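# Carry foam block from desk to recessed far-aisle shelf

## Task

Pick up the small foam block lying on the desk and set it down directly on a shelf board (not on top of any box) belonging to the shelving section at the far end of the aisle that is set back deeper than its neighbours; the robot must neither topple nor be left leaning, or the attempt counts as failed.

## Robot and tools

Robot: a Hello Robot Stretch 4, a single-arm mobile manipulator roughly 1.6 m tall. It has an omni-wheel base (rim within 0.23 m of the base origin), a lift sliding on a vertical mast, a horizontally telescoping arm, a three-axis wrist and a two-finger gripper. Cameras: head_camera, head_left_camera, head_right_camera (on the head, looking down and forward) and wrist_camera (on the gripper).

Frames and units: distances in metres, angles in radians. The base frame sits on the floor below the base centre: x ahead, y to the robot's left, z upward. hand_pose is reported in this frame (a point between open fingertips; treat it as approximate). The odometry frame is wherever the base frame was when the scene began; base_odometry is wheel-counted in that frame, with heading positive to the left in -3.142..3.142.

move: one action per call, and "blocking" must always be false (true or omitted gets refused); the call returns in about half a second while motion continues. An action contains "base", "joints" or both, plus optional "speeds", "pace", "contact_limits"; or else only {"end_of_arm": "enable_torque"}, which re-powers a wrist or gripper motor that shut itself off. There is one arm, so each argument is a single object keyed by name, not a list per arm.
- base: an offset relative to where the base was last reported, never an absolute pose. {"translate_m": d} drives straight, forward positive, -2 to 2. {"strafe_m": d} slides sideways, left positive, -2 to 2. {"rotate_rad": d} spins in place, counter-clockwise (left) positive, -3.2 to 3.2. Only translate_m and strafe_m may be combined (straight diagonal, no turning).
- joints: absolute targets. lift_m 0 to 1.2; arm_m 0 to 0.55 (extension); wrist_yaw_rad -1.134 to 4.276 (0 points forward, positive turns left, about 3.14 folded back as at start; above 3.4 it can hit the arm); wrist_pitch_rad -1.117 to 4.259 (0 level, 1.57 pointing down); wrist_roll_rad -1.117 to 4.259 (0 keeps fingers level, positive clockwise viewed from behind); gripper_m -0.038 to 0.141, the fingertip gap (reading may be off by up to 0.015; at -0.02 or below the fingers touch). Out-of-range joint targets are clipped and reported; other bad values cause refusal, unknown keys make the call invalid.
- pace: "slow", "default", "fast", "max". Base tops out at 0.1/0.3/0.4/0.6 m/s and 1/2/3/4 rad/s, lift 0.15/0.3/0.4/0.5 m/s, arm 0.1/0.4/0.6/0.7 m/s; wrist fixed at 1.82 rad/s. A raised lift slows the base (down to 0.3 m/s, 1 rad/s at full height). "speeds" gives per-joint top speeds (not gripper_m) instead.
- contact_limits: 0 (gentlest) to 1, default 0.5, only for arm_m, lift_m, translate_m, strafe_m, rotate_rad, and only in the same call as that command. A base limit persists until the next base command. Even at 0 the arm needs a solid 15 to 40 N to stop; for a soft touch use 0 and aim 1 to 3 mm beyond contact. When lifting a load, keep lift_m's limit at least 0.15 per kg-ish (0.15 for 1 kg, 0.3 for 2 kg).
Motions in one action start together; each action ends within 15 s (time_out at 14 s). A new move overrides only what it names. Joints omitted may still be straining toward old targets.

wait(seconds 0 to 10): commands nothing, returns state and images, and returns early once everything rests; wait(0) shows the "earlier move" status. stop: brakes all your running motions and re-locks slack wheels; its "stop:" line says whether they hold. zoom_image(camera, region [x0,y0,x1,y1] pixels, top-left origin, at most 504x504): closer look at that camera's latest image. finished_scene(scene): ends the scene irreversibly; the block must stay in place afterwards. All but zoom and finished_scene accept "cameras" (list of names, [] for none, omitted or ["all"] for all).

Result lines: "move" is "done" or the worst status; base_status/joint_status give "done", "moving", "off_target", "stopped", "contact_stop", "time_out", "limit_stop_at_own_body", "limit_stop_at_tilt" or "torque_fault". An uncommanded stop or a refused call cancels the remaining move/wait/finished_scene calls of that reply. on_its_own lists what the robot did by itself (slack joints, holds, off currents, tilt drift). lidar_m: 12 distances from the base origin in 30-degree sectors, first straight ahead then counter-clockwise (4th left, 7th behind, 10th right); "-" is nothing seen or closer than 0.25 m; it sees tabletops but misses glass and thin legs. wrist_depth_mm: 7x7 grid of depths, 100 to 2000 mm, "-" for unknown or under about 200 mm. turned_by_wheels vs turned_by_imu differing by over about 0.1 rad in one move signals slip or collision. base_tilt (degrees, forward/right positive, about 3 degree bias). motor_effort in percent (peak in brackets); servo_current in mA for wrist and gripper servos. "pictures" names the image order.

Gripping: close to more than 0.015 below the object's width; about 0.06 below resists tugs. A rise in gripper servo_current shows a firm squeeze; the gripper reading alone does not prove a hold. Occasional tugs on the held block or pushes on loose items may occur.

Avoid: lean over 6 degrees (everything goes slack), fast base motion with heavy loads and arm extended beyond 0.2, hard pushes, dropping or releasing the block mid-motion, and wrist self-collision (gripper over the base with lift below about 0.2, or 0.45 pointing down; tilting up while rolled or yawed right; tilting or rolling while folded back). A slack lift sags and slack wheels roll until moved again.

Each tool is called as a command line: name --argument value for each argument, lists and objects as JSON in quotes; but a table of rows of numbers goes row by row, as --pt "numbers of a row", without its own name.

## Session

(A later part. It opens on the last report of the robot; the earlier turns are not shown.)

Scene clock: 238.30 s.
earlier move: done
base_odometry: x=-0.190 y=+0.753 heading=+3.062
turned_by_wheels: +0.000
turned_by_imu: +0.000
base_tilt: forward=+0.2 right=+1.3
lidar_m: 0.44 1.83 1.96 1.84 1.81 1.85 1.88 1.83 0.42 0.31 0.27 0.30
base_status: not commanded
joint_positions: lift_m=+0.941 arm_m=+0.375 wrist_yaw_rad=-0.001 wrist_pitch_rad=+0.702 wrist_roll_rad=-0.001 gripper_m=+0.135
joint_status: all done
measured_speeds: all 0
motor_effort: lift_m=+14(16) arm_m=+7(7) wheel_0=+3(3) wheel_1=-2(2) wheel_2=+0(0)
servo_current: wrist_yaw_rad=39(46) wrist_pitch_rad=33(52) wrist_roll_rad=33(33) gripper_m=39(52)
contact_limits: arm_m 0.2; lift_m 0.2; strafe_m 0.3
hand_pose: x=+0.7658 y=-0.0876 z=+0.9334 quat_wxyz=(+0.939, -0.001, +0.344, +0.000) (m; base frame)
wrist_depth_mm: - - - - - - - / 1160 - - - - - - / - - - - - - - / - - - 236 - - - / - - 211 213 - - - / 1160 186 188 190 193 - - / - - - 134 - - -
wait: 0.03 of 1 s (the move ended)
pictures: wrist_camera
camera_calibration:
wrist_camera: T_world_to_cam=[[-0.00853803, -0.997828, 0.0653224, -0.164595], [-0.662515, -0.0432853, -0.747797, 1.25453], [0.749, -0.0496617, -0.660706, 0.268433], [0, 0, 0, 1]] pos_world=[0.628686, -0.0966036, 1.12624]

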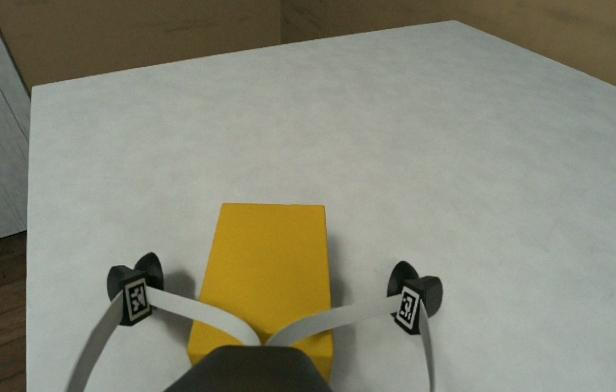

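move --joints '{"gripper_m": 0.03}' --blocking false --cameras '[]'

wait --seconds 2.5 --cameras '["wrist_camera"]'

move --joints '{"gripper_m": 0.008}' --blocking false --cameras '[]'

wait --seconds 2 --cameras '["wrist_camera"]'

Scene clock: 248.60 s.
move: moving
base_odometry: x=-0.190 y=+0.753 heading=+3.062
turned_by_wheels: +0.000
turned_by_imu: -0.001
base_tilt: forward=+0.4 right=+1.4
lidar_m: 0.43 1.82 1.93 1.86 1.80 1.86 1.89 1.82 0.41 0.30 0.27 0.29
base_status: not commanded
joint_positions: lift_m=+0.941 arm_m=+0.375 wrist_yaw_rad=-0.001 wrist_pitch_rad=+0.702 wrist_roll_rad=-0.001 gripper_m=+0.122
joint_status: gripper_m moving
measured_speeds: all 0
motor_effort: lift_m=+14(14) arm_m=+7(7) wheel_0=+3(3) wheel_1=-2(3) wheel_2=+0(0)
servo_current: wrist_yaw_rad=26(39) wrist_pitch_rad=39(46) wrist_roll_rad=26(33) gripper_m=117(117)
contact_limits: arm_m 0.2; lift_m 0.2; strafe_m 0.3
hand_pose: x=+0.7658 y=-0.0876 z=+0.9334 quat_wxyz=(+0.939, -0.001, +0.344, +0.000) (m; base frame)
wrist_depth_mm: - - - - - - - / 1138 - - - - - - / - - - - - - - / - - - 235 - - - / - - 212 214 - - - / 1138 187 188 190 195 - - / - - - 133 - - -
pictures: none
No camera images: "cameras" was empty.

Scene clock: 250.07 s.
earlier move: done
base_odometry: x=-0.190 y=+0.753 heading=+3.062
turned_by_wheels: +0.000
turned_by_imu: +0.000
base_tilt: forward=+0.3 right=+1.5
lidar_m: 0.42 1.83 1.94 1.83 1.79 1.84 1.90 1.82 0.40 0.31 0.27 0.29
base_status: not commanded
joint_positions: lift_m=+0.941 arm_m=+0.375 wrist_yaw_rad=-0.001 wrist_pitch_rad=+0.702 wrist_roll_rad=-0.001 gripper_m=+0.031
joint_status: all done
measured_speeds: all 0
motor_effort: lift_m=+14(14) arm_m=+7(7) wheel_0=+3(3) wheel_1=-2(3) wheel_2=+0(0)
servo_current: wrist_yaw_rad=46(46) wrist_pitch_rad=52(52) wrist_roll_rad=26(33) gripper_m=104(176)
contact_limits: arm_m 0.2; lift_m 0.2; strafe_m 0.3
hand_pose: x=+0.7658 y=-0.0876 z=+0.9334 quat_wxyz=(+0.939, -0.001, +0.344, +0.000) (m; base frame)
wrist_depth_mm: - - - - - - - / - - - - - - - / - - - - - - - / - - - - - - - / - - 202 204 - - - / 247 172 176 178 183 - - / 218 - - 162 - - -
wait: 1.47 of 2.5 s (the move ended)
pictures: wrist_camera
camera_calibration:
wrist_camera: T_world_to_cam=[[-0.00853841, -0.997828, 0.0653223, -0.164595], [-0.662515, -0.0432851, -0.747797, 1.25453], [0.749, -0.049662, -0.660706, 0.268432], [0, 0, 0, 1]] pos_world=[0.628686, -0.0966036, 1.12624]

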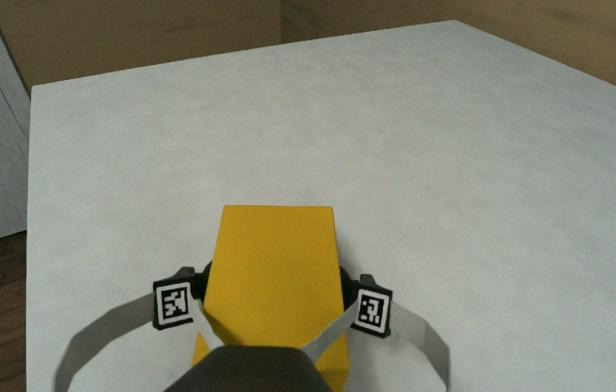

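Scene clock: 250.57 s.
move: moving
base_odometry: x=-0.190 y=+0.753 heading=+3.062
turned_by_wheels: +0.000
turned_by_imu: +0.000
base_tilt: forward=+0.5 right=+1.4
lidar_m: 0.44 1.83 1.95 1.86 1.81 1.85 1.91 1.83 0.44 0.29 0.28 0.30
base_status: not commanded
joint_positions: lift_m=+0.941 arm_m=+0.375 wrist_yaw_rad=-0.001 wrist_pitch_rad=+0.702 wrist_roll_rad=-0.001 gripper_m=+0.014
joint_status: gripper_m moving
measured_speeds: all 0
motor_effort: lift_m=+14(14) arm_m=+7(7) wheel_0=+3(3) wheel_1=-3(3) wheel_2=+0(0)
servo_current: wrist_yaw_rad=33(33) wrist_pitch_rad=52(52) wrist_roll_rad=26(33) gripper_m=228(247)
contact_limits: arm_m 0.2; lift_m 0.2; strafe_m 0.3
hand_pose: x=+0.7658 y=-0.0876 z=+0.9334 quat_wxyz=(+0.939, -0.001, +0.344, +0.000) (m; base frame)
wrist_depth_mm: - - - - - - - / - - - - - - - / - - - - - - - / - - - - - - - / - - 198 200 - - - / 247 174 172 174 179 - - / 217 - - 155 - - -
pictures: none
No camera images: "cameras" was empty.

Scene clock: 251.03 s.
earlier move: done
base_odometry: x=-0.190 y=+0.753 heading=+3.062
turned_by_wheels: +0.000
turned_by_imu: +0.000
base_tilt: forward=+0.4 right=+1.4
lidar_m: 0.43 1.84 1.95 1.84 1.79 1.85 1.91 1.81 0.43 0.31 0.28 0.31
base_status: not commanded
joint_positions: lift_m=+0.941 arm_m=+0.375 wrist_yaw_rad=-0.001 wrist_pitch_rad=+0.702 wrist_roll_rad=-0.001 gripper_m=+0.009
joint_status: all done
measured_speeds: all 0
motor_effort: lift_m=+14(14) arm_m=+7(7) wheel_0=+3(3) wheel_1=-2(3) wheel_2=+0(0)
servo_current: wrist_yaw_rad=33(39) wrist_pitch_rad=39(59) wrist_roll_rad=33(33) gripper_m=124(247)
contact_limits: arm_m 0.2; lift_m 0.2; strafe_m 0.3
hand_pose: x=+0.7658 y=-0.0876 z=+0.9334 quat_wxyz=(+0.939, -0.001, +0.344, +0.000) (m; base frame)
wrist_depth_mm: - - - - - - - / - - - - - - - / - - - - - - - / - - - - - - - / - - 196 199 - - - / 246 172 172 173 179 - - / - - - 151 - - -
wait: 0.47 of 2 s (the move ended)
pictures: wrist_camera
camera_calibration:
wrist_camera: T_world_to_cam=[[-0.00853825, -0.997828, 0.0653223, -0.164595], [-0.662515, -0.0432851, -0.747797, 1.25453], [0.749, -0.0496619, -0.660706, 0.268433], [0, 0, 0, 1]] pos_world=[0.628686, -0.0966036, 1.12624]

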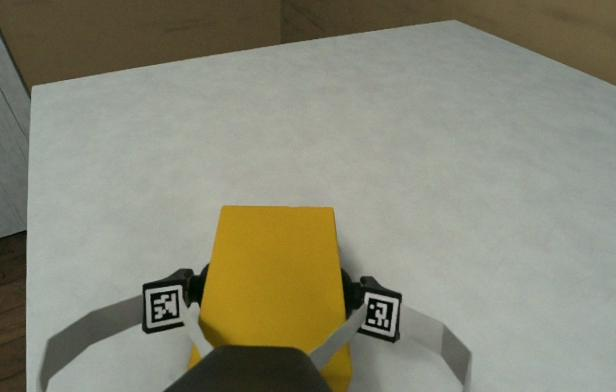

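move --joints '{"lift_m": 1.04}' --speeds '{"lift_m": 0.12}' --blocking false --cameras '[]'

wait --seconds 2.5 --cameras '["wrist_camera"]'

move --joints '{"arm_m": 0.02}' --speeds '{"arm_m": 0.25}' --blocking false --cameras '[]'

wait --seconds 3 --cameras '["wrist_camera", "head_left_camera", "head_right_camera"]'

Scene clock: 258.10 s.
move: moving
base_odometry: x=-0.190 y=+0.753 heading=+3.062
turned_by_wheels: +0.000
turned_by_imu: -0.001
base_tilt: forward=+0.4 right=+1.4
lidar_m: 0.44 1.83 1.96 1.86 1.81 1.85 1.90 1.81 0.42 0.31 0.28 0.31
base_status: not commanded
joint_positions: lift_m=+0.978 arm_m=+0.375 wrist_yaw_rad=-0.001 wrist_pitch_rad=+0.702 wrist_roll_rad=-0.001 gripper_m=+0.009
joint_status: lift_m moving
measured_speeds: translate_m=+0.000 strafe_m=+0.000 rotate_rad=+0.000 lift_m=+0.120 arm_m=+0.000 wrist_yaw_rad=+0.000 wrist_pitch_rad=+0.000 wrist_roll_rad=+0.000
motor_effort: lift_m=+26(26) arm_m=+7(7) wheel_0=+3(3) wheel_1=-2(2) wheel_2=+0(0)
servo_current: wrist_yaw_rad=33(52) wrist_pitch_rad=39(59) wrist_roll_rad=26(33) gripper_m=124(130)
contact_limits: arm_m 0.2; strafe_m 0.3
hand_pose: x=+0.7658 y=-0.0876 z=+0.9700 quat_wxyz=(+0.939, -0.001, +0.344, +0.000) (m; base frame)
wrist_depth_mm: - - - - - - - / 1160 - - - - - - / - - - - - - - / - - - - - - - / 1366 - 196 198 - - - / 1205 173 171 172 179 - - / 1118 - - 151 - - -
pictures: none
No camera images: "cameras" was empty.

Scene clock: 259.10 s.
earlier move: done
base_odometry: x=-0.190 y=+0.753 heading=+3.062
turned_by_wheels: +0.000
turned_by_imu: +0.000
base_tilt: forward=+0.6 right=+1.5
lidar_m: 0.42 1.83 1.94 1.85 1.80 1.85 1.90 1.84 0.41 0.30 0.28 0.31
base_status: not commanded
joint_positions: lift_m=+1.040 arm_m=+0.375 wrist_yaw_rad=-0.001 wrist_pitch_rad=+0.702 wrist_roll_rad=-0.001 gripper_m=+0.009
joint_status: all done
measured_speeds: all 0
motor_effort: lift_m=+24(26) arm_m=+6(7) wheel_0=+3(3) wheel_1=-2(3) wheel_2=+0(0)
servo_current: wrist_yaw_rad=26(52) wrist_pitch_rad=33(59) wrist_roll_rad=33(33) gripper_m=130(130)
contact_limits: arm_m 0.2; strafe_m 0.3
hand_pose: x=+0.7658 y=-0.0876 z=+1.0316 quat_wxyz=(+0.939, -0.001, +0.344, +0.000) (m; base frame)
wrist_depth_mm: - - - - - - - / 1205 - - - - - - / 1281 - - - - - - / - - - - - - - / 1464 - 196 198 - - - / 1308 173 171 173 180 - - / 1160 - - 150 - - -
wait: 1.00 of 2.5 s (the move ended)
pictures: wrist_camera
camera_calibration:
wrist_camera: T_world_to_cam=[[-0.00853818, -0.997828, 0.0653222, -0.17101], [-0.662515, -0.0432852, -0.747797, 1.32797], [0.749, -0.0496618, -0.660706, 0.333316], [0, 0, 0, 1]] pos_world=[0.628688, -0.0966036, 1.22445]

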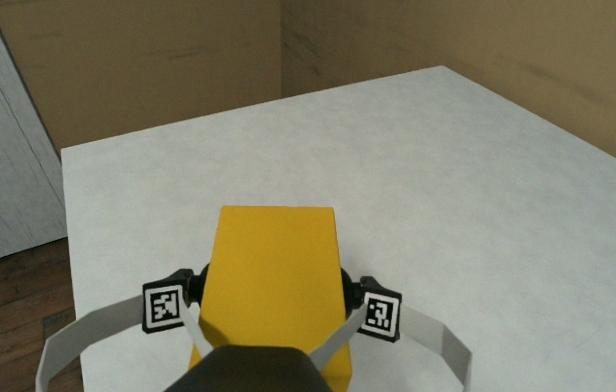

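Scene clock: 259.60 s.
move: moving
base_odometry: x=-0.190 y=+0.753 heading=+3.062
turned_by_wheels: +0.000
turned_by_imu: +0.000
base_tilt: forward=+0.3 right=+1.5
lidar_m: 0.43 1.83 1.92 1.86 1.81 1.84 1.89 1.83 0.42 0.29 0.29 0.31
base_status: not commanded
joint_positions: lift_m=+1.040 arm_m=+0.323 wrist_yaw_rad=-0.001 wrist_pitch_rad=+0.702 wrist_roll_rad=-0.001 gripper_m=+0.009
joint_status: arm_m moving
measured_speeds: translate_m=+0.000 strafe_m=+0.000 rotate_rad=+0.000 lift_m=+0.000 arm_m=-0.198 wrist_yaw_rad=+0.000 wrist_pitch_rad=+0.000 wrist_roll_rad=+0.000
motor_effort: lift_m=+24(24) arm_m=-4(9) wheel_0=+3(3) wheel_1=-2(3) wheel_2=+0(0)
servo_current: wrist_yaw_rad=33(46) wrist_pitch_rad=33(39) wrist_roll_rad=20(33) gripper_m=130(130)
contact_limits: strafe_m 0.3
hand_pose: x=+0.7138 y=-0.0876 z=+1.0316 quat_wxyz=(+0.939, -0.001, +0.344, +0.000) (m; base frame)
wrist_depth_mm: - - - - - - - / 1229 - - - - - - / 1308 - - - - - - / 1537 - - - - - - / 1576 - 196 198 - - - / 1336 175 171 173 180 - - / 1160 - - 150 - - -
pictures: none
No camera images: "cameras" was empty.

Scene clock: 261.43 s.
earlier move: done
base_odometry: x=-0.190 y=+0.753 heading=+3.062
turned_by_wheels: +0.000
turned_by_imu: +0.000
base_tilt: forward=+0.4 right=+1.3
lidar_m: 0.50 1.84 1.95 1.84 1.79 1.86 1.90 1.83 0.41 0.30 0.28 0.29
base_status: not commanded
joint_positions: lift_m=+1.040 arm_m=+0.020 wrist_yaw_rad=-0.001 wrist_pitch_rad=+0.702 wrist_roll_rad=-0.001 gripper_m=+0.009
joint_status: all done
measured_speeds: all 0
motor_effort: lift_m=+24(24) arm_m=-6(10) wheel_0=+3(3) wheel_1=-2(3) wheel_2=+0(0)
servo_current: wrist_yaw_rad=26(46) wrist_pitch_rad=26(52) wrist_roll_rad=33(33) gripper_m=124(137)
contact_limits: strafe_m 0.3
hand_pose: x=+0.4113 y=-0.0876 z=+1.0316 quat_wxyz=(+0.939, -0.001, +0.344, +0.000) (m; base frame)
wrist_depth_mm: 1397 - - - - - - / 1464 - - - - - - / - 1661 - - - - - / 1708 1808 1708 - - - - / 1537 1499 203 198 - - - / 1366 178 171 173 180 - - / 1205 1160 159 151 - - -
wait: 1.83 of 3 s (the move ended)
pictures: head_left_camera, head_right_camera, wrist_camera
camera_calibration:
wrist_camera: T_world_to_cam=[[-0.00853776, -0.997828, 0.0653223, -0.174037], [-0.662514, -0.0432855, -0.747797, 1.0931], [0.749, -0.0496615, -0.660706, 0.59885], [0, 0, 0, 1]] pos_world=[0.27417, -0.0966036, 1.22445]

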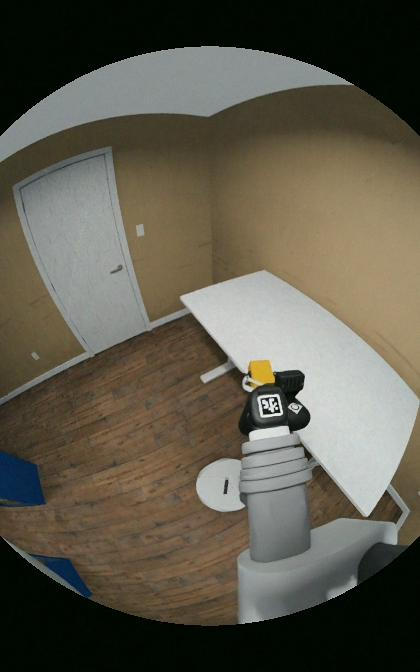

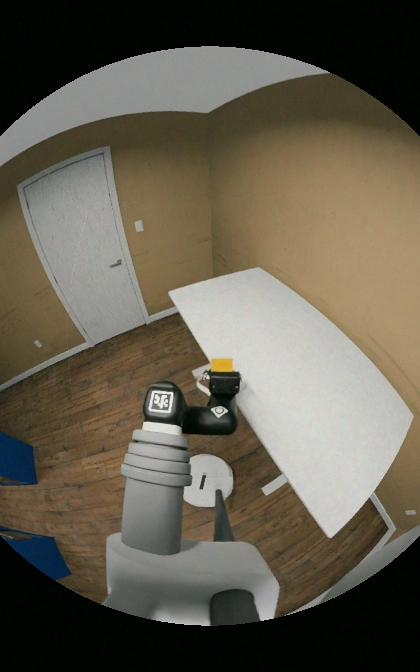

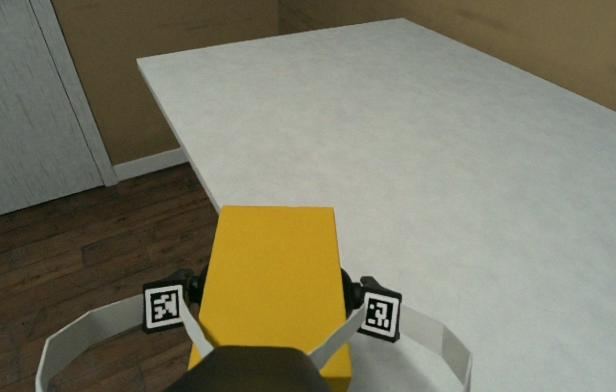

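move --base '{"rotate_rad": 2.05}' --blocking false --cameras '[]'

wait --seconds 5 --cameras '["head_camera", "head_left_camera", "head_right_camera"]'

Scene clock: 272.70 s.
move: moving
base_odometry: x=-0.190 y=+0.753 heading=-3.027
turned_by_wheels: +0.193
turned_by_imu: +0.190
base_tilt: forward=+0.3 right=+1.3
lidar_m: 0.57 1.83 2.10 1.81 1.80 2.22 1.82 1.82 0.34 0.29 0.29 0.32
base_status: rotate_rad moving
joint_positions: lift_m=+1.040 arm_m=+0.020 wrist_yaw_rad=-0.001 wrist_pitch_rad=+0.702 wrist_roll_rad=-0.001 gripper_m=+0.009
joint_status: not commanded
measured_speeds: translate_m=+0.001 strafe_m=+0.001 rotate_rad=+0.740 lift_m=+0.000 arm_m=+0.000 wrist_yaw_rad=+0.000 wrist_pitch_rad=+0.000 wrist_roll_rad=+0.000
motor_effort: lift_m=+24(24) arm_m=-6(7) wheel_0=-6(7) wheel_1=-5(7) wheel_2=-6(7)
servo_current: wrist_yaw_rad=26(39) wrist_pitch_rad=52(52) wrist_roll_rad=33(33) gripper_m=130(130)
hand_pose: x=+0.4113 y=-0.0876 z=+1.0316 quat_wxyz=(+0.939, -0.001, +0.344, +0.000) (m; base frame)
wrist_depth_mm: - 1499 - - - - - / - 1708 - - - - - / - 1756 1983 - - - - / 1708 1808 1756 477 - - - / 1499 1537 203 198 - - - / 1336 177 171 173 179 - - / 1182 1205 159 151 - - -
pictures: none
No camera images: "cameras" was empty.

Scene clock: 274.90 s.
earlier move: done
base_odometry: x=-0.190 y=+0.753 heading=-1.171
turned_by_wheels: +1.856
turned_by_imu: +1.832
base_tilt: forward=+0.4 right=+1.3
lidar_m: 1.81 1.81 1.92 1.82 0.44 0.31 0.27 0.34 0.42 1.01 1.92 1.88
base_status: done
joint_positions: lift_m=+1.040 arm_m=+0.020 wrist_yaw_rad=-0.001 wrist_pitch_rad=+0.702 wrist_roll_rad=-0.001 gripper_m=+0.009
joint_status: not commanded
measured_speeds: all 0
motor_effort: lift_m=+24(24) arm_m=-7(7) wheel_0=-4(7) wheel_1=-1(8) wheel_2=-2(8)
servo_current: wrist_yaw_rad=33(46) wrist_pitch_rad=33(59) wrist_roll_rad=26(33) gripper_m=124(130)
hand_pose: x=+0.4113 y=-0.0876 z=+1.0316 quat_wxyz=(+0.939, -0.001, +0.344, +0.000) (m; base frame)
wrist_depth_mm: - - - - - - - / - - - - - - - / - 1983 - - - - - / 1708 1756 1863 1756 1863 1863 1921 / 1537 1499 203 198 1661 1661 1661 / 1281 177 171 173 181 1397 1397 / 1160 1182 160 151 1229 1182 1229
wait: 2.20 of 5 s (the move ended)
pictures: head_camera, head_left_camera, head_right_camera

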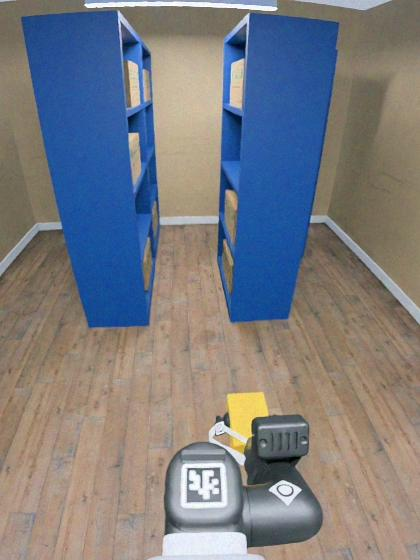

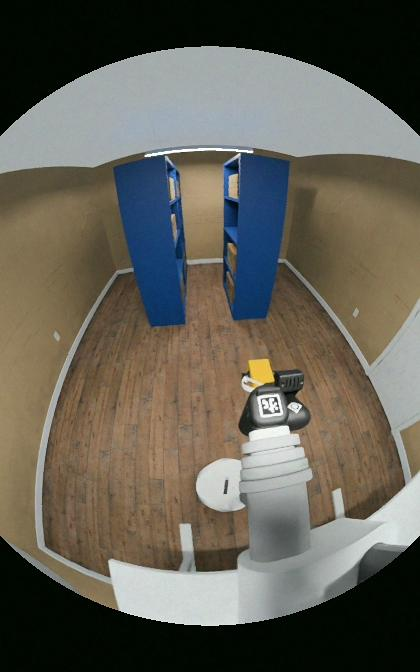

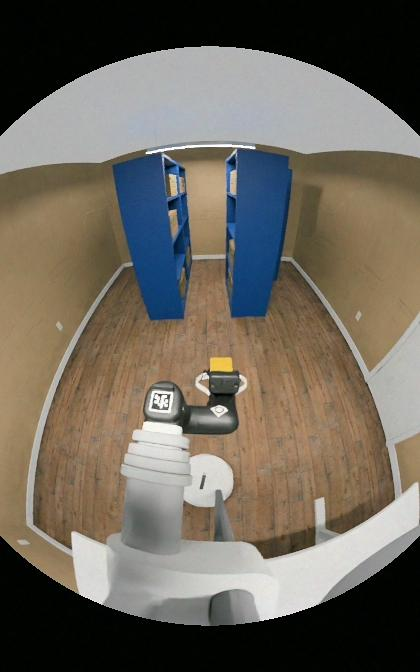

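zoom_image --camera "head_camera" --region '[80, 150, 340, 340]'

zoom_image --camera "head_camera" --region '[80, 0, 340, 190]'

Scaled by 1.938 from the camera's 420x560 image, which has a finer 1200x1600 frame.

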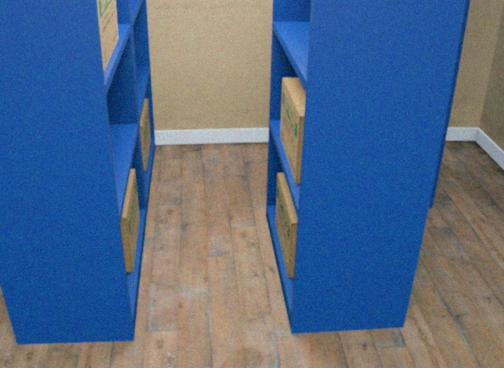

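Scaled by 1.938 from the camera's 420x560 image, which has a finer 1200x1600 frame.

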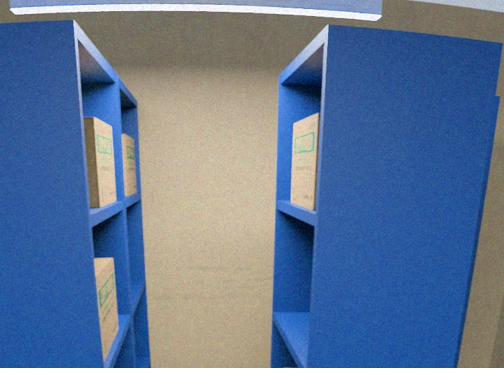

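move --base '{"rotate_rad": 0.062}' --pace "slow" --blocking false --cameras '[]'

wait --seconds 2 --cameras '[]'

move --base '{"translate_m": 1.3, "strafe_m": -0.038}' --contact_limits '{"translate_m": 0.3}' --blocking false --cameras '[]'

wait --seconds 8 --cameras '["head_camera", "head_left_camera", "head_right_camera", "wrist_camera"]'

Scene clock: 326.53 s.
move: moving
base_odometry: x=-0.190 y=+0.753 heading=-1.110
turned_by_wheels: +0.061
turned_by_imu: +0.060
base_tilt: forward=+0.4 right=+1.4
lidar_m: 1.81 1.85 1.90 1.82 0.42 0.29 0.29 0.32 0.43 1.82 1.96 1.85
base_status: rotate_rad moving
joint_positions: lift_m=+1.040 arm_m=+0.020 wrist_yaw_rad=-0.001 wrist_pitch_rad=+0.702 wrist_roll_rad=-0.001 gripper_m=+0.009
joint_status: not commanded
measured_speeds: translate_m=+0.000 strafe_m=+0.000 rotate_rad=+0.006 lift_m=+0.000 arm_m=+0.000 wrist_yaw_rad=+0.000 wrist_pitch_rad=+0.000 wrist_roll_rad=+0.000
motor_effort: lift_m=+24(24) arm_m=-6(7) wheel_0=-4(6) wheel_1=-4(4) wheel_2=-3(5)
servo_current: wrist_yaw_rad=39(46) wrist_pitch_rad=52(52) wrist_roll_rad=26(33) gripper_m=124(130)
hand_pose: x=+0.4113 y=-0.0876 z=+1.0316 quat_wxyz=(+0.939, -0.001, +0.344, +0.000) (m; base frame)
wrist_depth_mm: - - - - - - - / - - - - - - - / - - - - - - - / 1756 1808 1756 1863 1863 1863 1983 / 1499 1499 203 198 1661 1576 1576 / 1366 177 171 173 180 1464 1430 / 1182 1205 159 151 1229 1160 1281
pictures: none
No camera images: "cameras" was empty.

Scene clock: 326.80 s.
earlier move: done
base_odometry: x=-0.190 y=+0.753 heading=-1.110
turned_by_wheels: +0.000
turned_by_imu: +0.000
base_tilt: forward=+0.3 right=+1.4
lidar_m: 1.78 1.84 1.90 1.81 0.41 0.30 0.28 0.36 0.43 1.83 1.95 1.85
base_status: done
joint_positions: lift_m=+1.040 arm_m=+0.020 wrist_yaw_rad=-0.001 wrist_pitch_rad=+0.702 wrist_roll_rad=-0.001 gripper_m=+0.009
joint_status: not commanded
measured_speeds: all 0
motor_effort: lift_m=+24(24) arm_m=-7(7) wheel_0=-4(6) wheel_1=-2(4) wheel_2=-2(5)
servo_current: wrist_yaw_rad=39(46) wrist_pitch_rad=52(52) wrist_roll_rad=33(33) gripper_m=130(130)
hand_pose: x=+0.4113 y=-0.0876 z=+1.0316 quat_wxyz=(+0.939, -0.001, +0.344, +0.000) (m; base frame)
wrist_depth_mm: - - - - - - - / - - - - - - - / - - - - - - - / 1756 1808 1756 1863 1808 1863 1921 / 1499 1576 202 197 1576 1618 1661 / 1308 177 171 173 180 1430 1397 / 1205 1182 160 151 1255 1205 1255
wait: 0.27 of 2 s (the move ended)
pictures: none
No camera images: "cameras" was empty.

Scene clock: 327.30 s.
move: moving
base_odometry: x=-0.177 y=+0.724 heading=-1.110
turned_by_wheels: +0.000
turned_by_imu: +0.000
base_tilt: forward=+0.3 right=+1.5
lidar_m: 1.77 1.83 1.90 1.82 0.45 0.32 0.31 0.39 0.47 1.86 1.96 1.82
base_status: translate_m moving; strafe_m moving
joint_positions: lift_m=+1.040 arm_m=+0.020 wrist_yaw_rad=-0.001 wrist_pitch_rad=+0.702 wrist_roll_rad=-0.001 gripper_m=+0.009
joint_status: not commanded
measured_speeds: translate_m=+0.124 strafe_m=-0.002 rotate_rad=+0.000 lift_m=+0.000 arm_m=+0.000 wrist_yaw_rad=+0.000 wrist_pitch_rad=+0.000 wrist_roll_rad=+0.000
motor_effort: lift_m=+24(24) arm_m=-6(7) wheel_0=+7(7) wheel_1=+4(7) wheel_2=-8(10)
servo_current: wrist_yaw_rad=26(46) wrist_pitch_rad=46(46) wrist_roll_rad=26(33) gripper_m=117(130)
contact_limits: translate_m 0.3
hand_pose: x=+0.4112 y=-0.0876 z=+1.0316 quat_wxyz=(+0.939, -0.001, +0.344, +0.000) (m; base frame)
wrist_depth_mm: - - - - - - - / - - - - - - - / - - - - - - - / 1756 1756 1863 1863 1808 1863 1921 / 1537 1499 202 198 1708 1661 1618 / 1308 177 171 172 180 1464 1430 / 1205 1182 159 151 1205 1182 1281
pictures: none
No camera images: "cameras" was empty.

Scene clock: 333.07 s.
earlier move: done
base_odometry: x=+0.354 y=-0.428 heading=-1.110
turned_by_wheels: +0.000
turned_by_imu: -0.002
base_tilt: forward=+0.3 right=+1.4
lidar_m: 1.14 0.58 0.70 1.85 1.91 1.66 1.63 1.69 1.93 1.86 0.73 0.56
base_status: done
joint_positions: lift_m=+1.040 arm_m=+0.020 wrist_yaw_rad=-0.001 wrist_pitch_rad=+0.702 wrist_roll_rad=-0.001 gripper_m=+0.009
joint_status: not commanded
measured_speeds: all 0
motor_effort: lift_m=+24(24) arm_m=-6(7) wheel_0=+2(7) wheel_1=+0(7) wheel_2=+1(11)
servo_current: wrist_yaw_rad=33(46) wrist_pitch_rad=46(59) wrist_roll_rad=33(33) gripper_m=124(137)
contact_limits: translate_m 0.3
hand_pose: x=+0.4112 y=-0.0876 z=+1.0316 quat_wxyz=(+0.939, -0.001, +0.344, +0.000) (m; base frame)
wrist_depth_mm: 580 - - - - - - / - - - - 946 - - / - - - - 1255 - 294 / - - 1756 1983 1025 647 319 / - 1160 202 198 891 382 368 / - 174 172 173 179 - - / - - 160 151 597 - -
wait: 5.77 of 8 s (the move ended)
pictures: head_camera, head_left_camera, head_right_camera, wrist_camera
camera_calibration:
wrist_camera: T_world_to_cam=[[-0.00853802, -0.997828, 0.0653227, -0.174038], [-0.662515, -0.0432856, -0.747797, 1.0931], [0.749, -0.0496619, -0.660706, 0.598871], [0, 0, 0, 1]] pos_world=[0.274155, -0.0966036, 1.22446]

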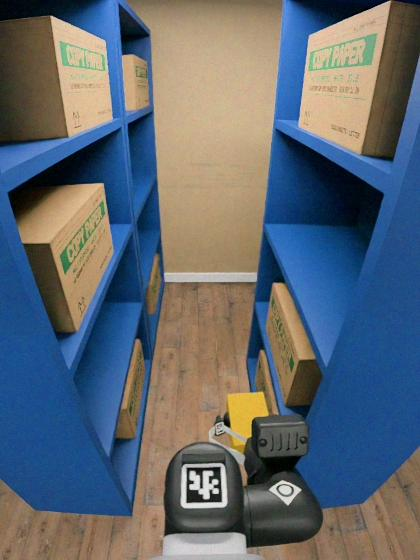

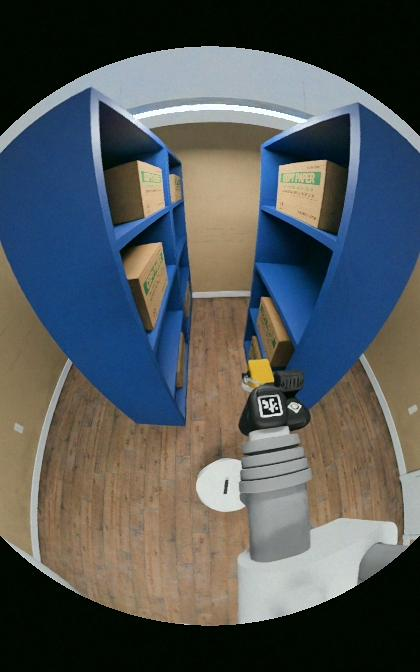

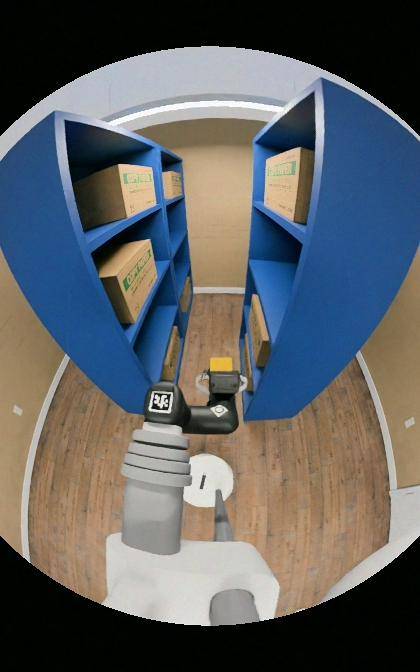

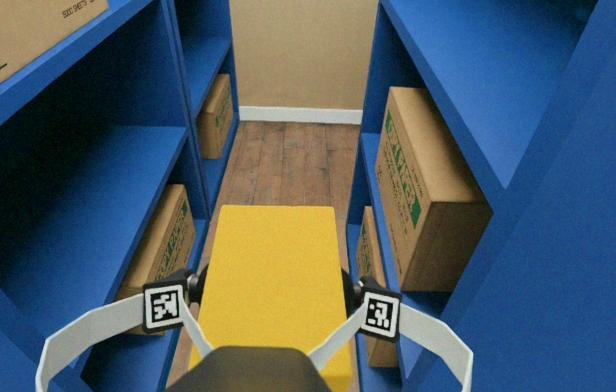

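move --base '{"translate_m": 0.6}' --pace "slow" --contact_limits '{"translate_m": 0.2}' --blocking false --cameras '[]'

wait --seconds 8 --cameras '["head_camera"]'

Scene clock: 365.80 s.
move: moving
base_odometry: x=+0.360 y=-0.440 heading=-1.110
turned_by_wheels: +0.000
turned_by_imu: -0.001
base_tilt: forward=+0.3 right=+1.5
lidar_m: 1.15 0.57 0.67 1.86 1.93 1.65 1.63 1.68 1.92 1.86 0.69 0.57
base_status: translate_m moving
joint_positions: lift_m=+1.040 arm_m=+0.020 wrist_yaw_rad=-0.001 wrist_pitch_rad=+0.702 wrist_roll_rad=-0.001 gripper_m=+0.009
joint_status: not commanded
measured_speeds: translate_m=+0.049 strafe_m=-0.001 rotate_rad=+0.001 lift_m=+0.000 arm_m=+0.000 wrist_yaw_rad=+0.000 wrist_pitch_rad=+0.000 wrist_roll_rad=+0.000
motor_effort: lift_m=+24(24) arm_m=-6(6) wheel_0=+5(6) wheel_1=+3(4) wheel_2=-7(7)
servo_current: wrist_yaw_rad=39(46) wrist_pitch_rad=39(65) wrist_roll_rad=26(33) gripper_m=130(130)
contact_limits: translate_m 0.2
hand_pose: x=+0.4112 y=-0.0876 z=+1.0316 quat_wxyz=(+0.939, -0.001, +0.344, +0.000) (m; base frame)
wrist_depth_mm: 580 - 1921 - - - - / - - - - 904 - - / - - - - 1255 - 287 / - - 1808 1863 976 627 314 / - 1138 202 198 854 377 351 / - 174 171 172 180 399 399 / - - 159 151 591 - -
pictures: none
No camera images: "cameras" was empty.

Scene clock: 372.60 s.
earlier move: done
base_odometry: x=+0.621 y=-0.965 heading=-1.110
turned_by_wheels: +0.000
turned_by_imu: -0.002
base_tilt: forward=+0.3 right=+1.4
lidar_m: 1.21 0.41 0.28 0.28 2.17 2.66 2.55 2.36 0.31 0.28 0.29 0.40
base_status: done
joint_positions: lift_m=+1.040 arm_m=+0.020 wrist_yaw_rad=-0.001 wrist_pitch_rad=+0.702 wrist_roll_rad=-0.001 gripper_m=+0.009
joint_status: not commanded
measured_speeds: all 0
motor_effort: lift_m=+24(24) arm_m=-6(6) wheel_0=+3(6) wheel_1=+2(6) wheel_2=-3(7)
servo_current: wrist_yaw_rad=26(46) wrist_pitch_rad=39(65) wrist_roll_rad=26(39) gripper_m=124(137)
contact_limits: translate_m 0.2
hand_pose: x=+0.4112 y=-0.0876 z=+1.0316 quat_wxyz=(+0.939, -0.001, +0.344, +0.000) (m; base frame)
wrist_depth_mm: - - 1430 - - - - / - - 1576 - - - - / - - 1618 - - - - / - - 1499 1921 1808 - - / - - 202 198 878 - - / - 172 172 173 180 492 310 / - 891 160 151 640 427 415
wait: 6.80 of 8 s (the move ended)
pictures: head_camera

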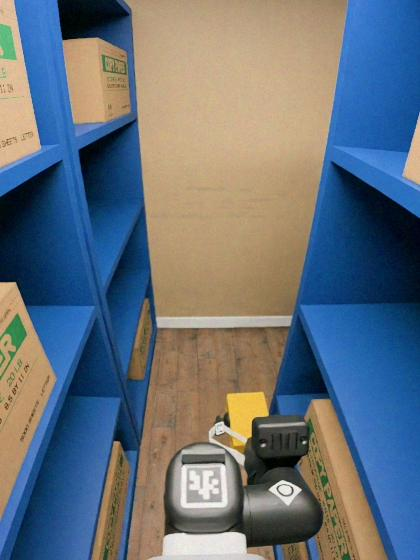

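move --base '{"translate_m": 0.95}' --pace "slow" --contact_limits '{"translate_m": 0.2}' --blocking false --cameras '[]'

wait --seconds 5 --cameras '[]'

wait --seconds 8 --cameras '["head_camera", "head_left_camera", "head_right_camera"]'

Scene clock: 386.30 s.
move: moving
base_odometry: x=+0.627 y=-0.977 heading=-1.109
turned_by_wheels: +0.000
turned_by_imu: -0.001
base_tilt: forward=+0.4 right=+1.6
lidar_m: 1.20 0.44 0.29 0.26 0.31 2.66 2.54 2.35 0.30 0.28 0.29 0.40
base_status: translate_m moving
joint_positions: lift_m=+1.040 arm_m=+0.020 wrist_yaw_rad=-0.001 wrist_pitch_rad=+0.702 wrist_roll_rad=-0.001 gripper_m=+0.009
joint_status: not commanded
measured_speeds: translate_m=+0.049 strafe_m=-0.001 rotate_rad=-0.001 lift_m=+0.000 arm_m=+0.000 wrist_yaw_rad=+0.000 wrist_pitch_rad=+0.000 wrist_roll_rad=+0.000
motor_effort: lift_m=+24(24) arm_m=-6(6) wheel_0=+6(6) wheel_1=+3(4) wheel_2=-7(7)
servo_current: wrist_yaw_rad=33(39) wrist_pitch_rad=39(46) wrist_roll_rad=39(39) gripper_m=130(130)
contact_limits: translate_m 0.2
hand_pose: x=+0.4112 y=-0.0876 z=+1.0316 quat_wxyz=(+0.939, -0.001, +0.344, +0.000) (m; base frame)
wrist_depth_mm: - - 1366 - - - - / - - 1576 - - - - / - - 1708 - - - - / - - 1464 1863 1808 - - / - - 201 198 1537 - - / - 172 171 173 179 492 310 / - 891 160 150 634 427 424
pictures: none
No camera images: "cameras" was empty.

Scene clock: 391.30 s.
earlier move: moving
base_odometry: x=+0.844 y=-1.414 heading=-1.109
turned_by_wheels: +0.000
turned_by_imu: -0.002
base_tilt: forward=+0.4 right=+1.5
lidar_m: 1.23 0.44 0.30 0.28 0.30 0.41 3.54 0.41 0.30 0.27 0.29 0.41
base_status: translate_m moving
joint_positions: lift_m=+1.040 arm_m=+0.020 wrist_yaw_rad=-0.001 wrist_pitch_rad=+0.702 wrist_roll_rad=-0.001 gripper_m=+0.009
joint_status: not commanded
measured_speeds: translate_m=+0.101 strafe_m=+0.001 rotate_rad=+0.002 lift_m=+0.000 arm_m=+0.000 wrist_yaw_rad=+0.000 wrist_pitch_rad=+0.000 wrist_roll_rad=+0.000
motor_effort: lift_m=+24(24) arm_m=-6(6) wheel_0=+4(6) wheel_1=+3(6) wheel_2=-3(7)
servo_current: wrist_yaw_rad=39(46) wrist_pitch_rad=46(59) wrist_roll_rad=33(39) gripper_m=130(137)
contact_limits: translate_m 0.2
hand_pose: x=+0.4112 y=-0.0876 z=+1.0316 quat_wxyz=(+0.939, -0.001, +0.344, +0.000) (m; base frame)
wrist_depth_mm: - 917 - - - - 931 / - - - - - - - / - - - - - - - / - - 224 - - - - / - 1160 201 198 1576 1229 - / - 174 171 173 181 1229 1008 / - 1060 159 151 1229 1182 946
wait: 5.00 s; no rest
pictures: none
No camera images: "cameras" was empty.

Scene clock: 396.57 s.
earlier move: done
base_odometry: x=+1.044 y=-1.816 heading=-1.109
turned_by_wheels: +0.000
turned_by_imu: -0.001
base_tilt: forward=+0.3 right=+1.4
lidar_m: 0.81 0.44 0.31 0.28 0.30 0.43 - 0.41 0.30 0.43 0.77 0.85
base_status: done
joint_positions: lift_m=+1.040 arm_m=+0.020 wrist_yaw_rad=-0.001 wrist_pitch_rad=+0.702 wrist_roll_rad=-0.001 gripper_m=+0.009
joint_status: not commanded
measured_speeds: all 0
motor_effort: lift_m=+24(24) arm_m=-6(6) wheel_0=+4(6) wheel_1=+2(7) wheel_2=-2(7)
servo_current: wrist_yaw_rad=39(46) wrist_pitch_rad=46(59) wrist_roll_rad=26(39) gripper_m=130(137)
contact_limits: translate_m 0.2
hand_pose: x=+0.4112 y=-0.0876 z=+1.0316 quat_wxyz=(+0.939, -0.001, +0.344, +0.000) (m; base frame)
wrist_depth_mm: - - - - - - - / 569 - - - - - - / - - - - - - - / - - - - - - - / - - 196 198 - - - / - 172 171 173 179 - - / - 960 - 151 1205 1182 -
wait: 5.27 of 8 s (the move ended)
pictures: head_camera, head_left_camera, head_right_camera

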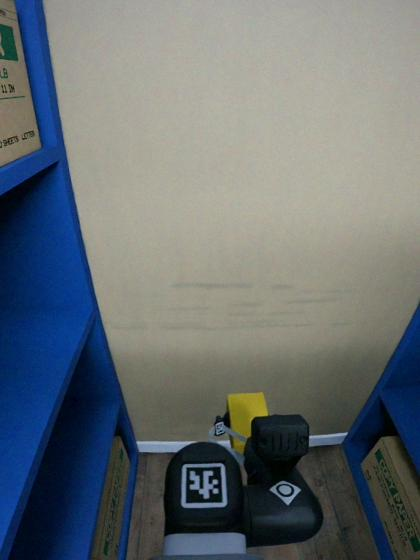

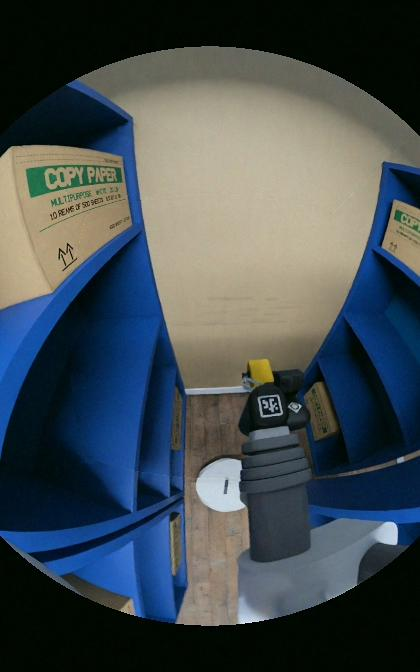

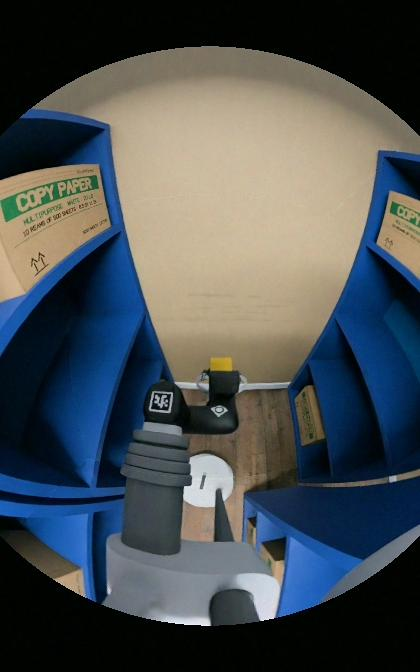

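move --base '{"translate_m": 0.34}' --pace "slow" --contact_limits '{"translate_m": 0.2}' --blocking false --cameras '[]'

wait --seconds 6 --cameras '["head_right_camera"]'

Scene clock: 419.73 s.
move: moving
base_odometry: x=+1.050 y=-1.827 heading=-1.109
turned_by_wheels: +0.000
turned_by_imu: -0.001
base_tilt: forward=+0.4 right=+1.3
lidar_m: 0.78 0.42 0.30 0.27 0.30 0.43 - 0.40 0.31 0.46 0.74 0.84
base_status: translate_m moving
joint_positions: lift_m=+1.040 arm_m=+0.020 wrist_yaw_rad=-0.001 wrist_pitch_rad=+0.702 wrist_roll_rad=-0.001 gripper_m=+0.009
joint_status: not commanded
measured_speeds: translate_m=+0.050 strafe_m=+0.000 rotate_rad=-0.002 lift_m=+0.000 arm_m=+0.000 wrist_yaw_rad=+0.000 wrist_pitch_rad=+0.000 wrist_roll_rad=+0.000
motor_effort: lift_m=+24(24) arm_m=-6(6) wheel_0=+4(6) wheel_1=+4(5) wheel_2=-5(8)
servo_current: wrist_yaw_rad=33(46) wrist_pitch_rad=46(46) wrist_roll_rad=26(33) gripper_m=117(130)
contact_limits: translate_m 0.2
hand_pose: x=+0.4112 y=-0.0876 z=+1.0316 quat_wxyz=(+0.939, -0.001, +0.344, +0.000) (m; base frame)
wrist_depth_mm: - - - - - - - / 539 - - - - - - / - - - - - - - / - - - - - - - / - - 196 198 - - - / - 173 171 173 179 - - / - 946 159 151 1160 1138 -
pictures: none
No camera images: "cameras" was empty.

Scene clock: 423.90 s.
earlier move: done
base_odometry: x=+1.196 y=-2.120 heading=-1.109
turned_by_wheels: +0.000
turned_by_imu: -0.001
base_tilt: forward=+0.4 right=+1.4
lidar_m: 0.46 0.43 0.28 0.28 0.29 0.44 1.21 0.52 0.61 0.72 0.68 0.49
base_status: done
joint_positions: lift_m=+1.040 arm_m=+0.020 wrist_yaw_rad=-0.001 wrist_pitch_rad=+0.702 wrist_roll_rad=-0.001 gripper_m=+0.009
joint_status: not commanded
measured_speeds: all 0
motor_effort: lift_m=+24(24) arm_m=-6(6) wheel_0=+4(6) wheel_1=+2(6) wheel_2=-2(8)
servo_current: wrist_yaw_rad=39(46) wrist_pitch_rad=52(59) wrist_roll_rad=26(39) gripper_m=130(137)
contact_limits: translate_m 0.2
hand_pose: x=+0.4112 y=-0.0876 z=+1.0316 quat_wxyz=(+0.939, -0.001, +0.344, +0.000) (m; base frame)
wrist_depth_mm: - - - - - - - / - - - - - - - / - - - - - - - / - - - - - - - / - - 196 198 - - - / - 172 171 173 179 - - / - - - 151 - - -
wait: 4.17 of 6 s (the move ended)
pictures: head_right_camera

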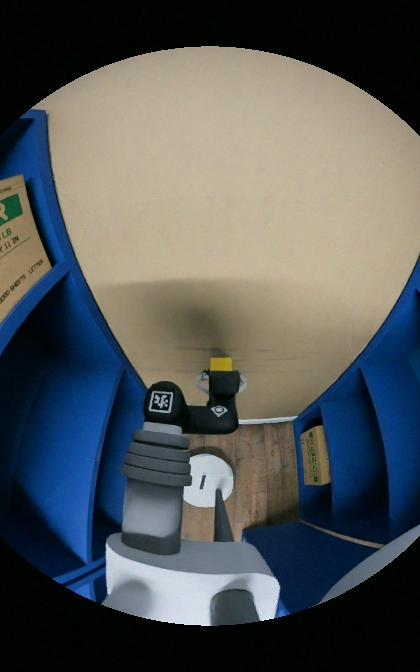

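move --base '{"rotate_rad": -1.571}' --pace "slow" --contact_limits '{"rotate_rad": 0.3}' --blocking false --cameras '[]'

wait --seconds 6 --cameras '["head_camera", "wrist_camera"]'

Scene clock: 448.07 s.
move: moving
base_odometry: x=+1.196 y=-2.120 heading=-1.239
turned_by_wheels: -0.130
turned_by_imu: -0.129
base_tilt: forward=+0.3 right=+1.3
lidar_m: 0.46 0.47 0.31 0.28 0.29 0.37 0.83 0.53 0.56 0.71 0.73 0.51
base_status: rotate_rad moving
joint_positions: lift_m=+1.040 arm_m=+0.020 wrist_yaw_rad=-0.001 wrist_pitch_rad=+0.702 wrist_roll_rad=-0.001 gripper_m=+0.009
joint_status: not commanded
measured_speeds: translate_m=-0.001 strafe_m=-0.001 rotate_rad=-0.501 lift_m=+0.000 arm_m=+0.000 wrist_yaw_rad=+0.000 wrist_pitch_rad=+0.000 wrist_roll_rad=+0.000
motor_effort: lift_m=+24(24) arm_m=-6(6) wheel_0=+5(6) wheel_1=+6(7) wheel_2=+6(6)
servo_current: wrist_yaw_rad=26(39) wrist_pitch_rad=52(52) wrist_roll_rad=26(33) gripper_m=124(124)
contact_limits: rotate_rad 0.3
hand_pose: x=+0.4112 y=-0.0876 z=+1.0316 quat_wxyz=(+0.939, -0.001, +0.344, +0.000) (m; base frame)
wrist_depth_mm: - - - - - - - / - - - - - - - / - - - - - - - / - - - - - - - / - - 196 198 - - - / - 172 171 173 179 - - / - - - 151 - - -
pictures: none
No camera images: "cameras" was empty.

Scene clock: 450.47 s.
earlier move: done
base_odometry: x=+1.196 y=-2.120 heading=-2.679
turned_by_wheels: -1.440
turned_by_imu: -1.422
base_tilt: forward=+0.4 right=+1.5
lidar_m: 0.71 0.69 0.48 0.45 0.42 0.30 0.29 0.33 0.45 1.11 0.52 0.62
base_status: done
joint_positions: lift_m=+1.040 arm_m=+0.020 wrist_yaw_rad=-0.001 wrist_pitch_rad=+0.702 wrist_roll_rad=-0.001 gripper_m=+0.009
joint_status: not commanded
measured_speeds: all 0
motor_effort: lift_m=+24(24) arm_m=-6(7) wheel_0=+4(6) wheel_1=+1(7) wheel_2=+2(7)
servo_current: wrist_yaw_rad=39(46) wrist_pitch_rad=52(59) wrist_roll_rad=26(33) gripper_m=124(130)
contact_limits: rotate_rad 0.3
hand_pose: x=+0.4112 y=-0.0876 z=+1.0316 quat_wxyz=(+0.939, -0.001, +0.344, +0.000) (m; base frame)
wrist_depth_mm: - - - - - - - / - - - - - 549 - / - - - - - - - / - - - - - 647 - / - - 196 198 - 750 - / 854 173 171 172 181 - - / - 1118 - 151 1060 - -
wait: 2.40 of 6 s (the move ended)
pictures: head_camera, wrist_camera
camera_calibration:
wrist_camera: T_world_to_cam=[[-0.00853779, -0.997828, 0.0653224, -0.174038], [-0.662515, -0.0432855, -0.747797, 1.0931], [0.749, -0.0496616, -0.660706, 0.598868], [0, 0, 0, 1]] pos_world=[0.274159, -0.0966036, 1.22446]

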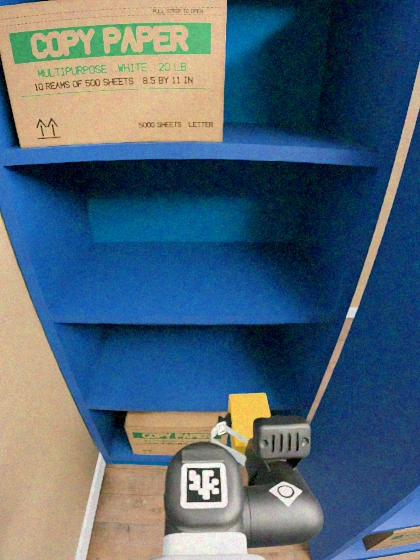

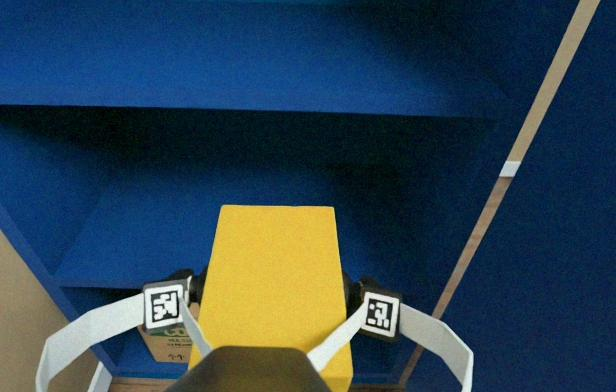

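move --base '{"translate_m": 0.12}' --joints '{"lift_m": 1.095}' --contact_limits '{"translate_m": 0.2}' --pace "slow" --blocking false --cameras '[]'

wait --seconds 5 --cameras '["head_camera", "wrist_camera"]'

Scene clock: 470.97 s.
move: moving
base_odometry: x=+1.184 y=-2.126 heading=-2.679
turned_by_wheels: +0.000
turned_by_imu: -0.001
base_tilt: forward=+0.4 right=+1.4
lidar_m: 0.70 0.68 0.49 0.46 0.46 0.33 0.31 0.34 0.46 1.06 0.51 0.63
base_status: translate_m moving
joint_positions: lift_m=+1.066 arm_m=+0.020 wrist_yaw_rad=-0.001 wrist_pitch_rad=+0.702 wrist_roll_rad=-0.001 gripper_m=+0.009
joint_status: lift_m moving
measured_speeds: translate_m=+0.049 strafe_m=+0.000 rotate_rad=-0.002 lift_m=+0.099 arm_m=+0.000 wrist_yaw_rad=+0.000 wrist_pitch_rad=+0.000 wrist_roll_rad=+0.000
motor_effort: lift_m=+25(27) arm_m=-6(6) wheel_0=+4(6) wheel_1=+5(5) wheel_2=-3(7)
servo_current: wrist_yaw_rad=39(39) wrist_pitch_rad=46(52) wrist_roll_rad=33(33) gripper_m=111(130)
contact_limits: translate_m 0.2
hand_pose: x=+0.4112 y=-0.0876 z=+1.0577 quat_wxyz=(+0.939, -0.001, +0.344, +0.000) (m; base frame)
wrist_depth_mm: - - - - - - - / - - - - - - - / - - - - - - - / - - - - - 621 - / - - 197 198 - 723 - / 854 173 171 172 179 - - / - 1098 159 151 - - -
pictures: none
No camera images: "cameras" was empty.

Scene clock: 472.93 s.
earlier move: done
base_odometry: x=+1.088 y=-2.173 heading=-2.679
turned_by_wheels: +0.000
turned_by_imu: -0.001
base_tilt: forward=+0.4 right=+1.5
lidar_m: 0.59 0.64 0.49 0.47 0.49 0.43 0.40 0.43 0.60 0.64 0.47 0.62
base_status: done
joint_positions: lift_m=+1.095 arm_m=+0.020 wrist_yaw_rad=-0.001 wrist_pitch_rad=+0.702 wrist_roll_rad=-0.001 gripper_m=+0.009
joint_status: all done
measured_speeds: all 0
motor_effort: lift_m=+24(27) arm_m=-6(7) wheel_0=+2(6) wheel_1=+3(6) wheel_2=-3(7)
servo_current: wrist_yaw_rad=46(46) wrist_pitch_rad=46(52) wrist_roll_rad=26(39) gripper_m=117(137)
contact_limits: translate_m 0.2
hand_pose: x=+0.4112 y=-0.0876 z=+1.0866 quat_wxyz=(+0.939, -0.001, +0.344, +0.000) (m; base frame)
wrist_depth_mm: - - - - - - - / - - - - - - - / - - - - - - - / - - - - - - 480 / - - 197 198 - - - / - 172 171 173 180 627 - / - 904 159 151 - - -
wait: 1.97 of 5 s (the move ended)
pictures: head_camera, wrist_camera
camera_calibration:
wrist_camera: T_world_to_cam=[[-0.00853789, -0.997828, 0.0653225, -0.177629], [-0.662515, -0.0432855, -0.747797, 1.13421], [0.749, -0.0496617, -0.660706, 0.635184], [0, 0, 0, 1]] pos_world=[0.274159, -0.0966036, 1.27943]

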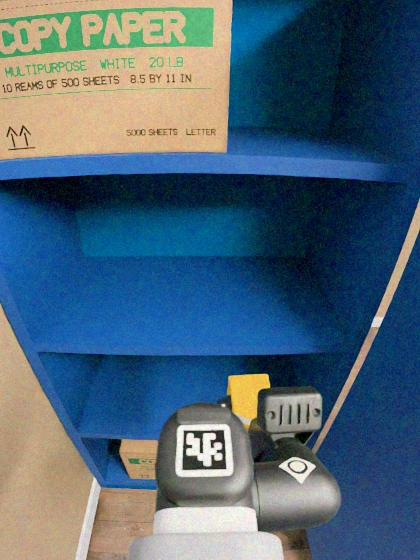

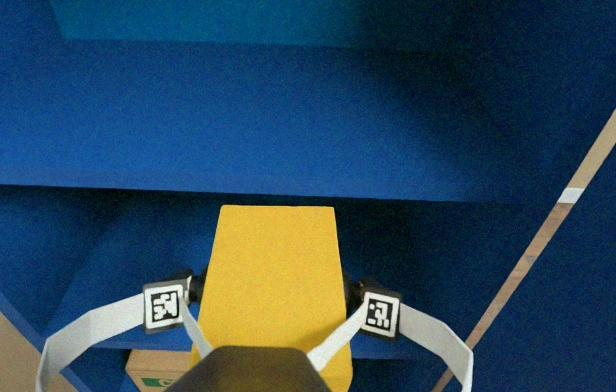

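move --joints '{"arm_m": 0.40}' --speeds '{"arm_m": 0.3}' --contact_limits '{"arm_m": 0.2}' --blocking false --cameras '[]'

wait --seconds 5 --cameras '["head_camera", "wrist_camera"]'

Scene clock: 484.67 s.
move: moving
base_odometry: x=+1.088 y=-2.173 heading=-2.679
turned_by_wheels: +0.000
turned_by_imu: -0.001
base_tilt: forward=+0.4 right=+1.3
lidar_m: 0.60 0.64 0.48 0.47 0.49 0.44 0.39 0.44 0.62 0.65 0.45 0.61
base_status: not commanded
joint_positions: lift_m=+1.095 arm_m=+0.072 wrist_yaw_rad=-0.001 wrist_pitch_rad=+0.702 wrist_roll_rad=-0.001 gripper_m=+0.009
joint_status: arm_m moving
measured_speeds: translate_m=+0.000 strafe_m=+0.000 rotate_rad=+0.000 lift_m=+0.000 arm_m=+0.198 wrist_yaw_rad=+0.000 wrist_pitch_rad=+0.000 wrist_roll_rad=+0.000
motor_effort: lift_m=+24(24) arm_m=+7(9) wheel_0=+2(2) wheel_1=+3(3) wheel_2=-3(3)
servo_current: wrist_yaw_rad=26(39) wrist_pitch_rad=39(52) wrist_roll_rad=20(33) gripper_m=124(124)
contact_limits: arm_m 0.2; translate_m 0.2
hand_pose: x=+0.4632 y=-0.0876 z=+1.0866 quat_wxyz=(+0.939, -0.001, +0.344, +0.000) (m; base frame)
wrist_depth_mm: - - - - - - - / - - - - - - - / - - - - - - - / - - - - - - 449 / - - 196 198 - - 492 / - 172 171 173 180 580 - / - 878 - 151 - - -
pictures: none
No camera images: "cameras" was empty.

Scene clock: 486.47 s.
earlier move: done
base_odometry: x=+1.088 y=-2.173 heading=-2.679
turned_by_wheels: +0.000
turned_by_imu: +0.000
base_tilt: forward=+0.4 right=+1.3
lidar_m: 0.59 0.63 0.49 0.46 0.50 0.43 0.40 0.45 0.62 0.65 0.45 0.62
base_status: not commanded
joint_positions: lift_m=+1.095 arm_m=+0.400 wrist_yaw_rad=-0.001 wrist_pitch_rad=+0.702 wrist_roll_rad=-0.001 gripper_m=+0.009
joint_status: all done
measured_speeds: all 0
motor_effort: lift_m=+24(24) arm_m=+7(10) wheel_0=+2(2) wheel_1=+3(3) wheel_2=-3(3)
servo_current: wrist_yaw_rad=33(39) wrist_pitch_rad=46(52) wrist_roll_rad=33(33) gripper_m=130(130)
contact_limits: arm_m 0.2; translate_m 0.2
hand_pose: x=+0.7908 y=-0.0876 z=+1.0866 quat_wxyz=(+0.939, -0.001, +0.344, +0.000) (m; base frame)
wrist_depth_mm: - - - - - - - / - - - - - - - / - - - - - - - / - - - - - - 427 / - - 196 198 - - - / - 172 171 172 179 - - / - - - 151 - - -
wait: 1.80 of 5 s (the move ended)
pictures: head_camera, wrist_camera
camera_calibration:
wrist_camera: T_world_to_cam=[[-0.00853851, -0.997828, 0.0653224, -0.174388], [-0.662515, -0.0432851, -0.747797, 1.38565], [0.749, -0.0496622, -0.660706, 0.350926], [0, 0, 0, 1]] pos_world=[0.653681, -0.0966036, 1.27944]

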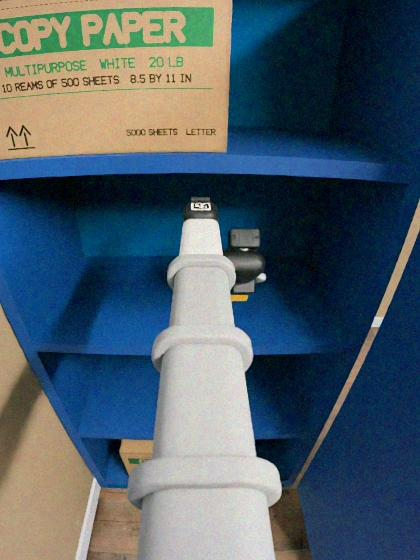

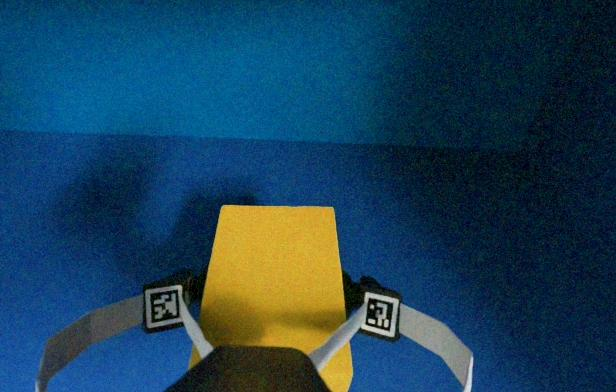

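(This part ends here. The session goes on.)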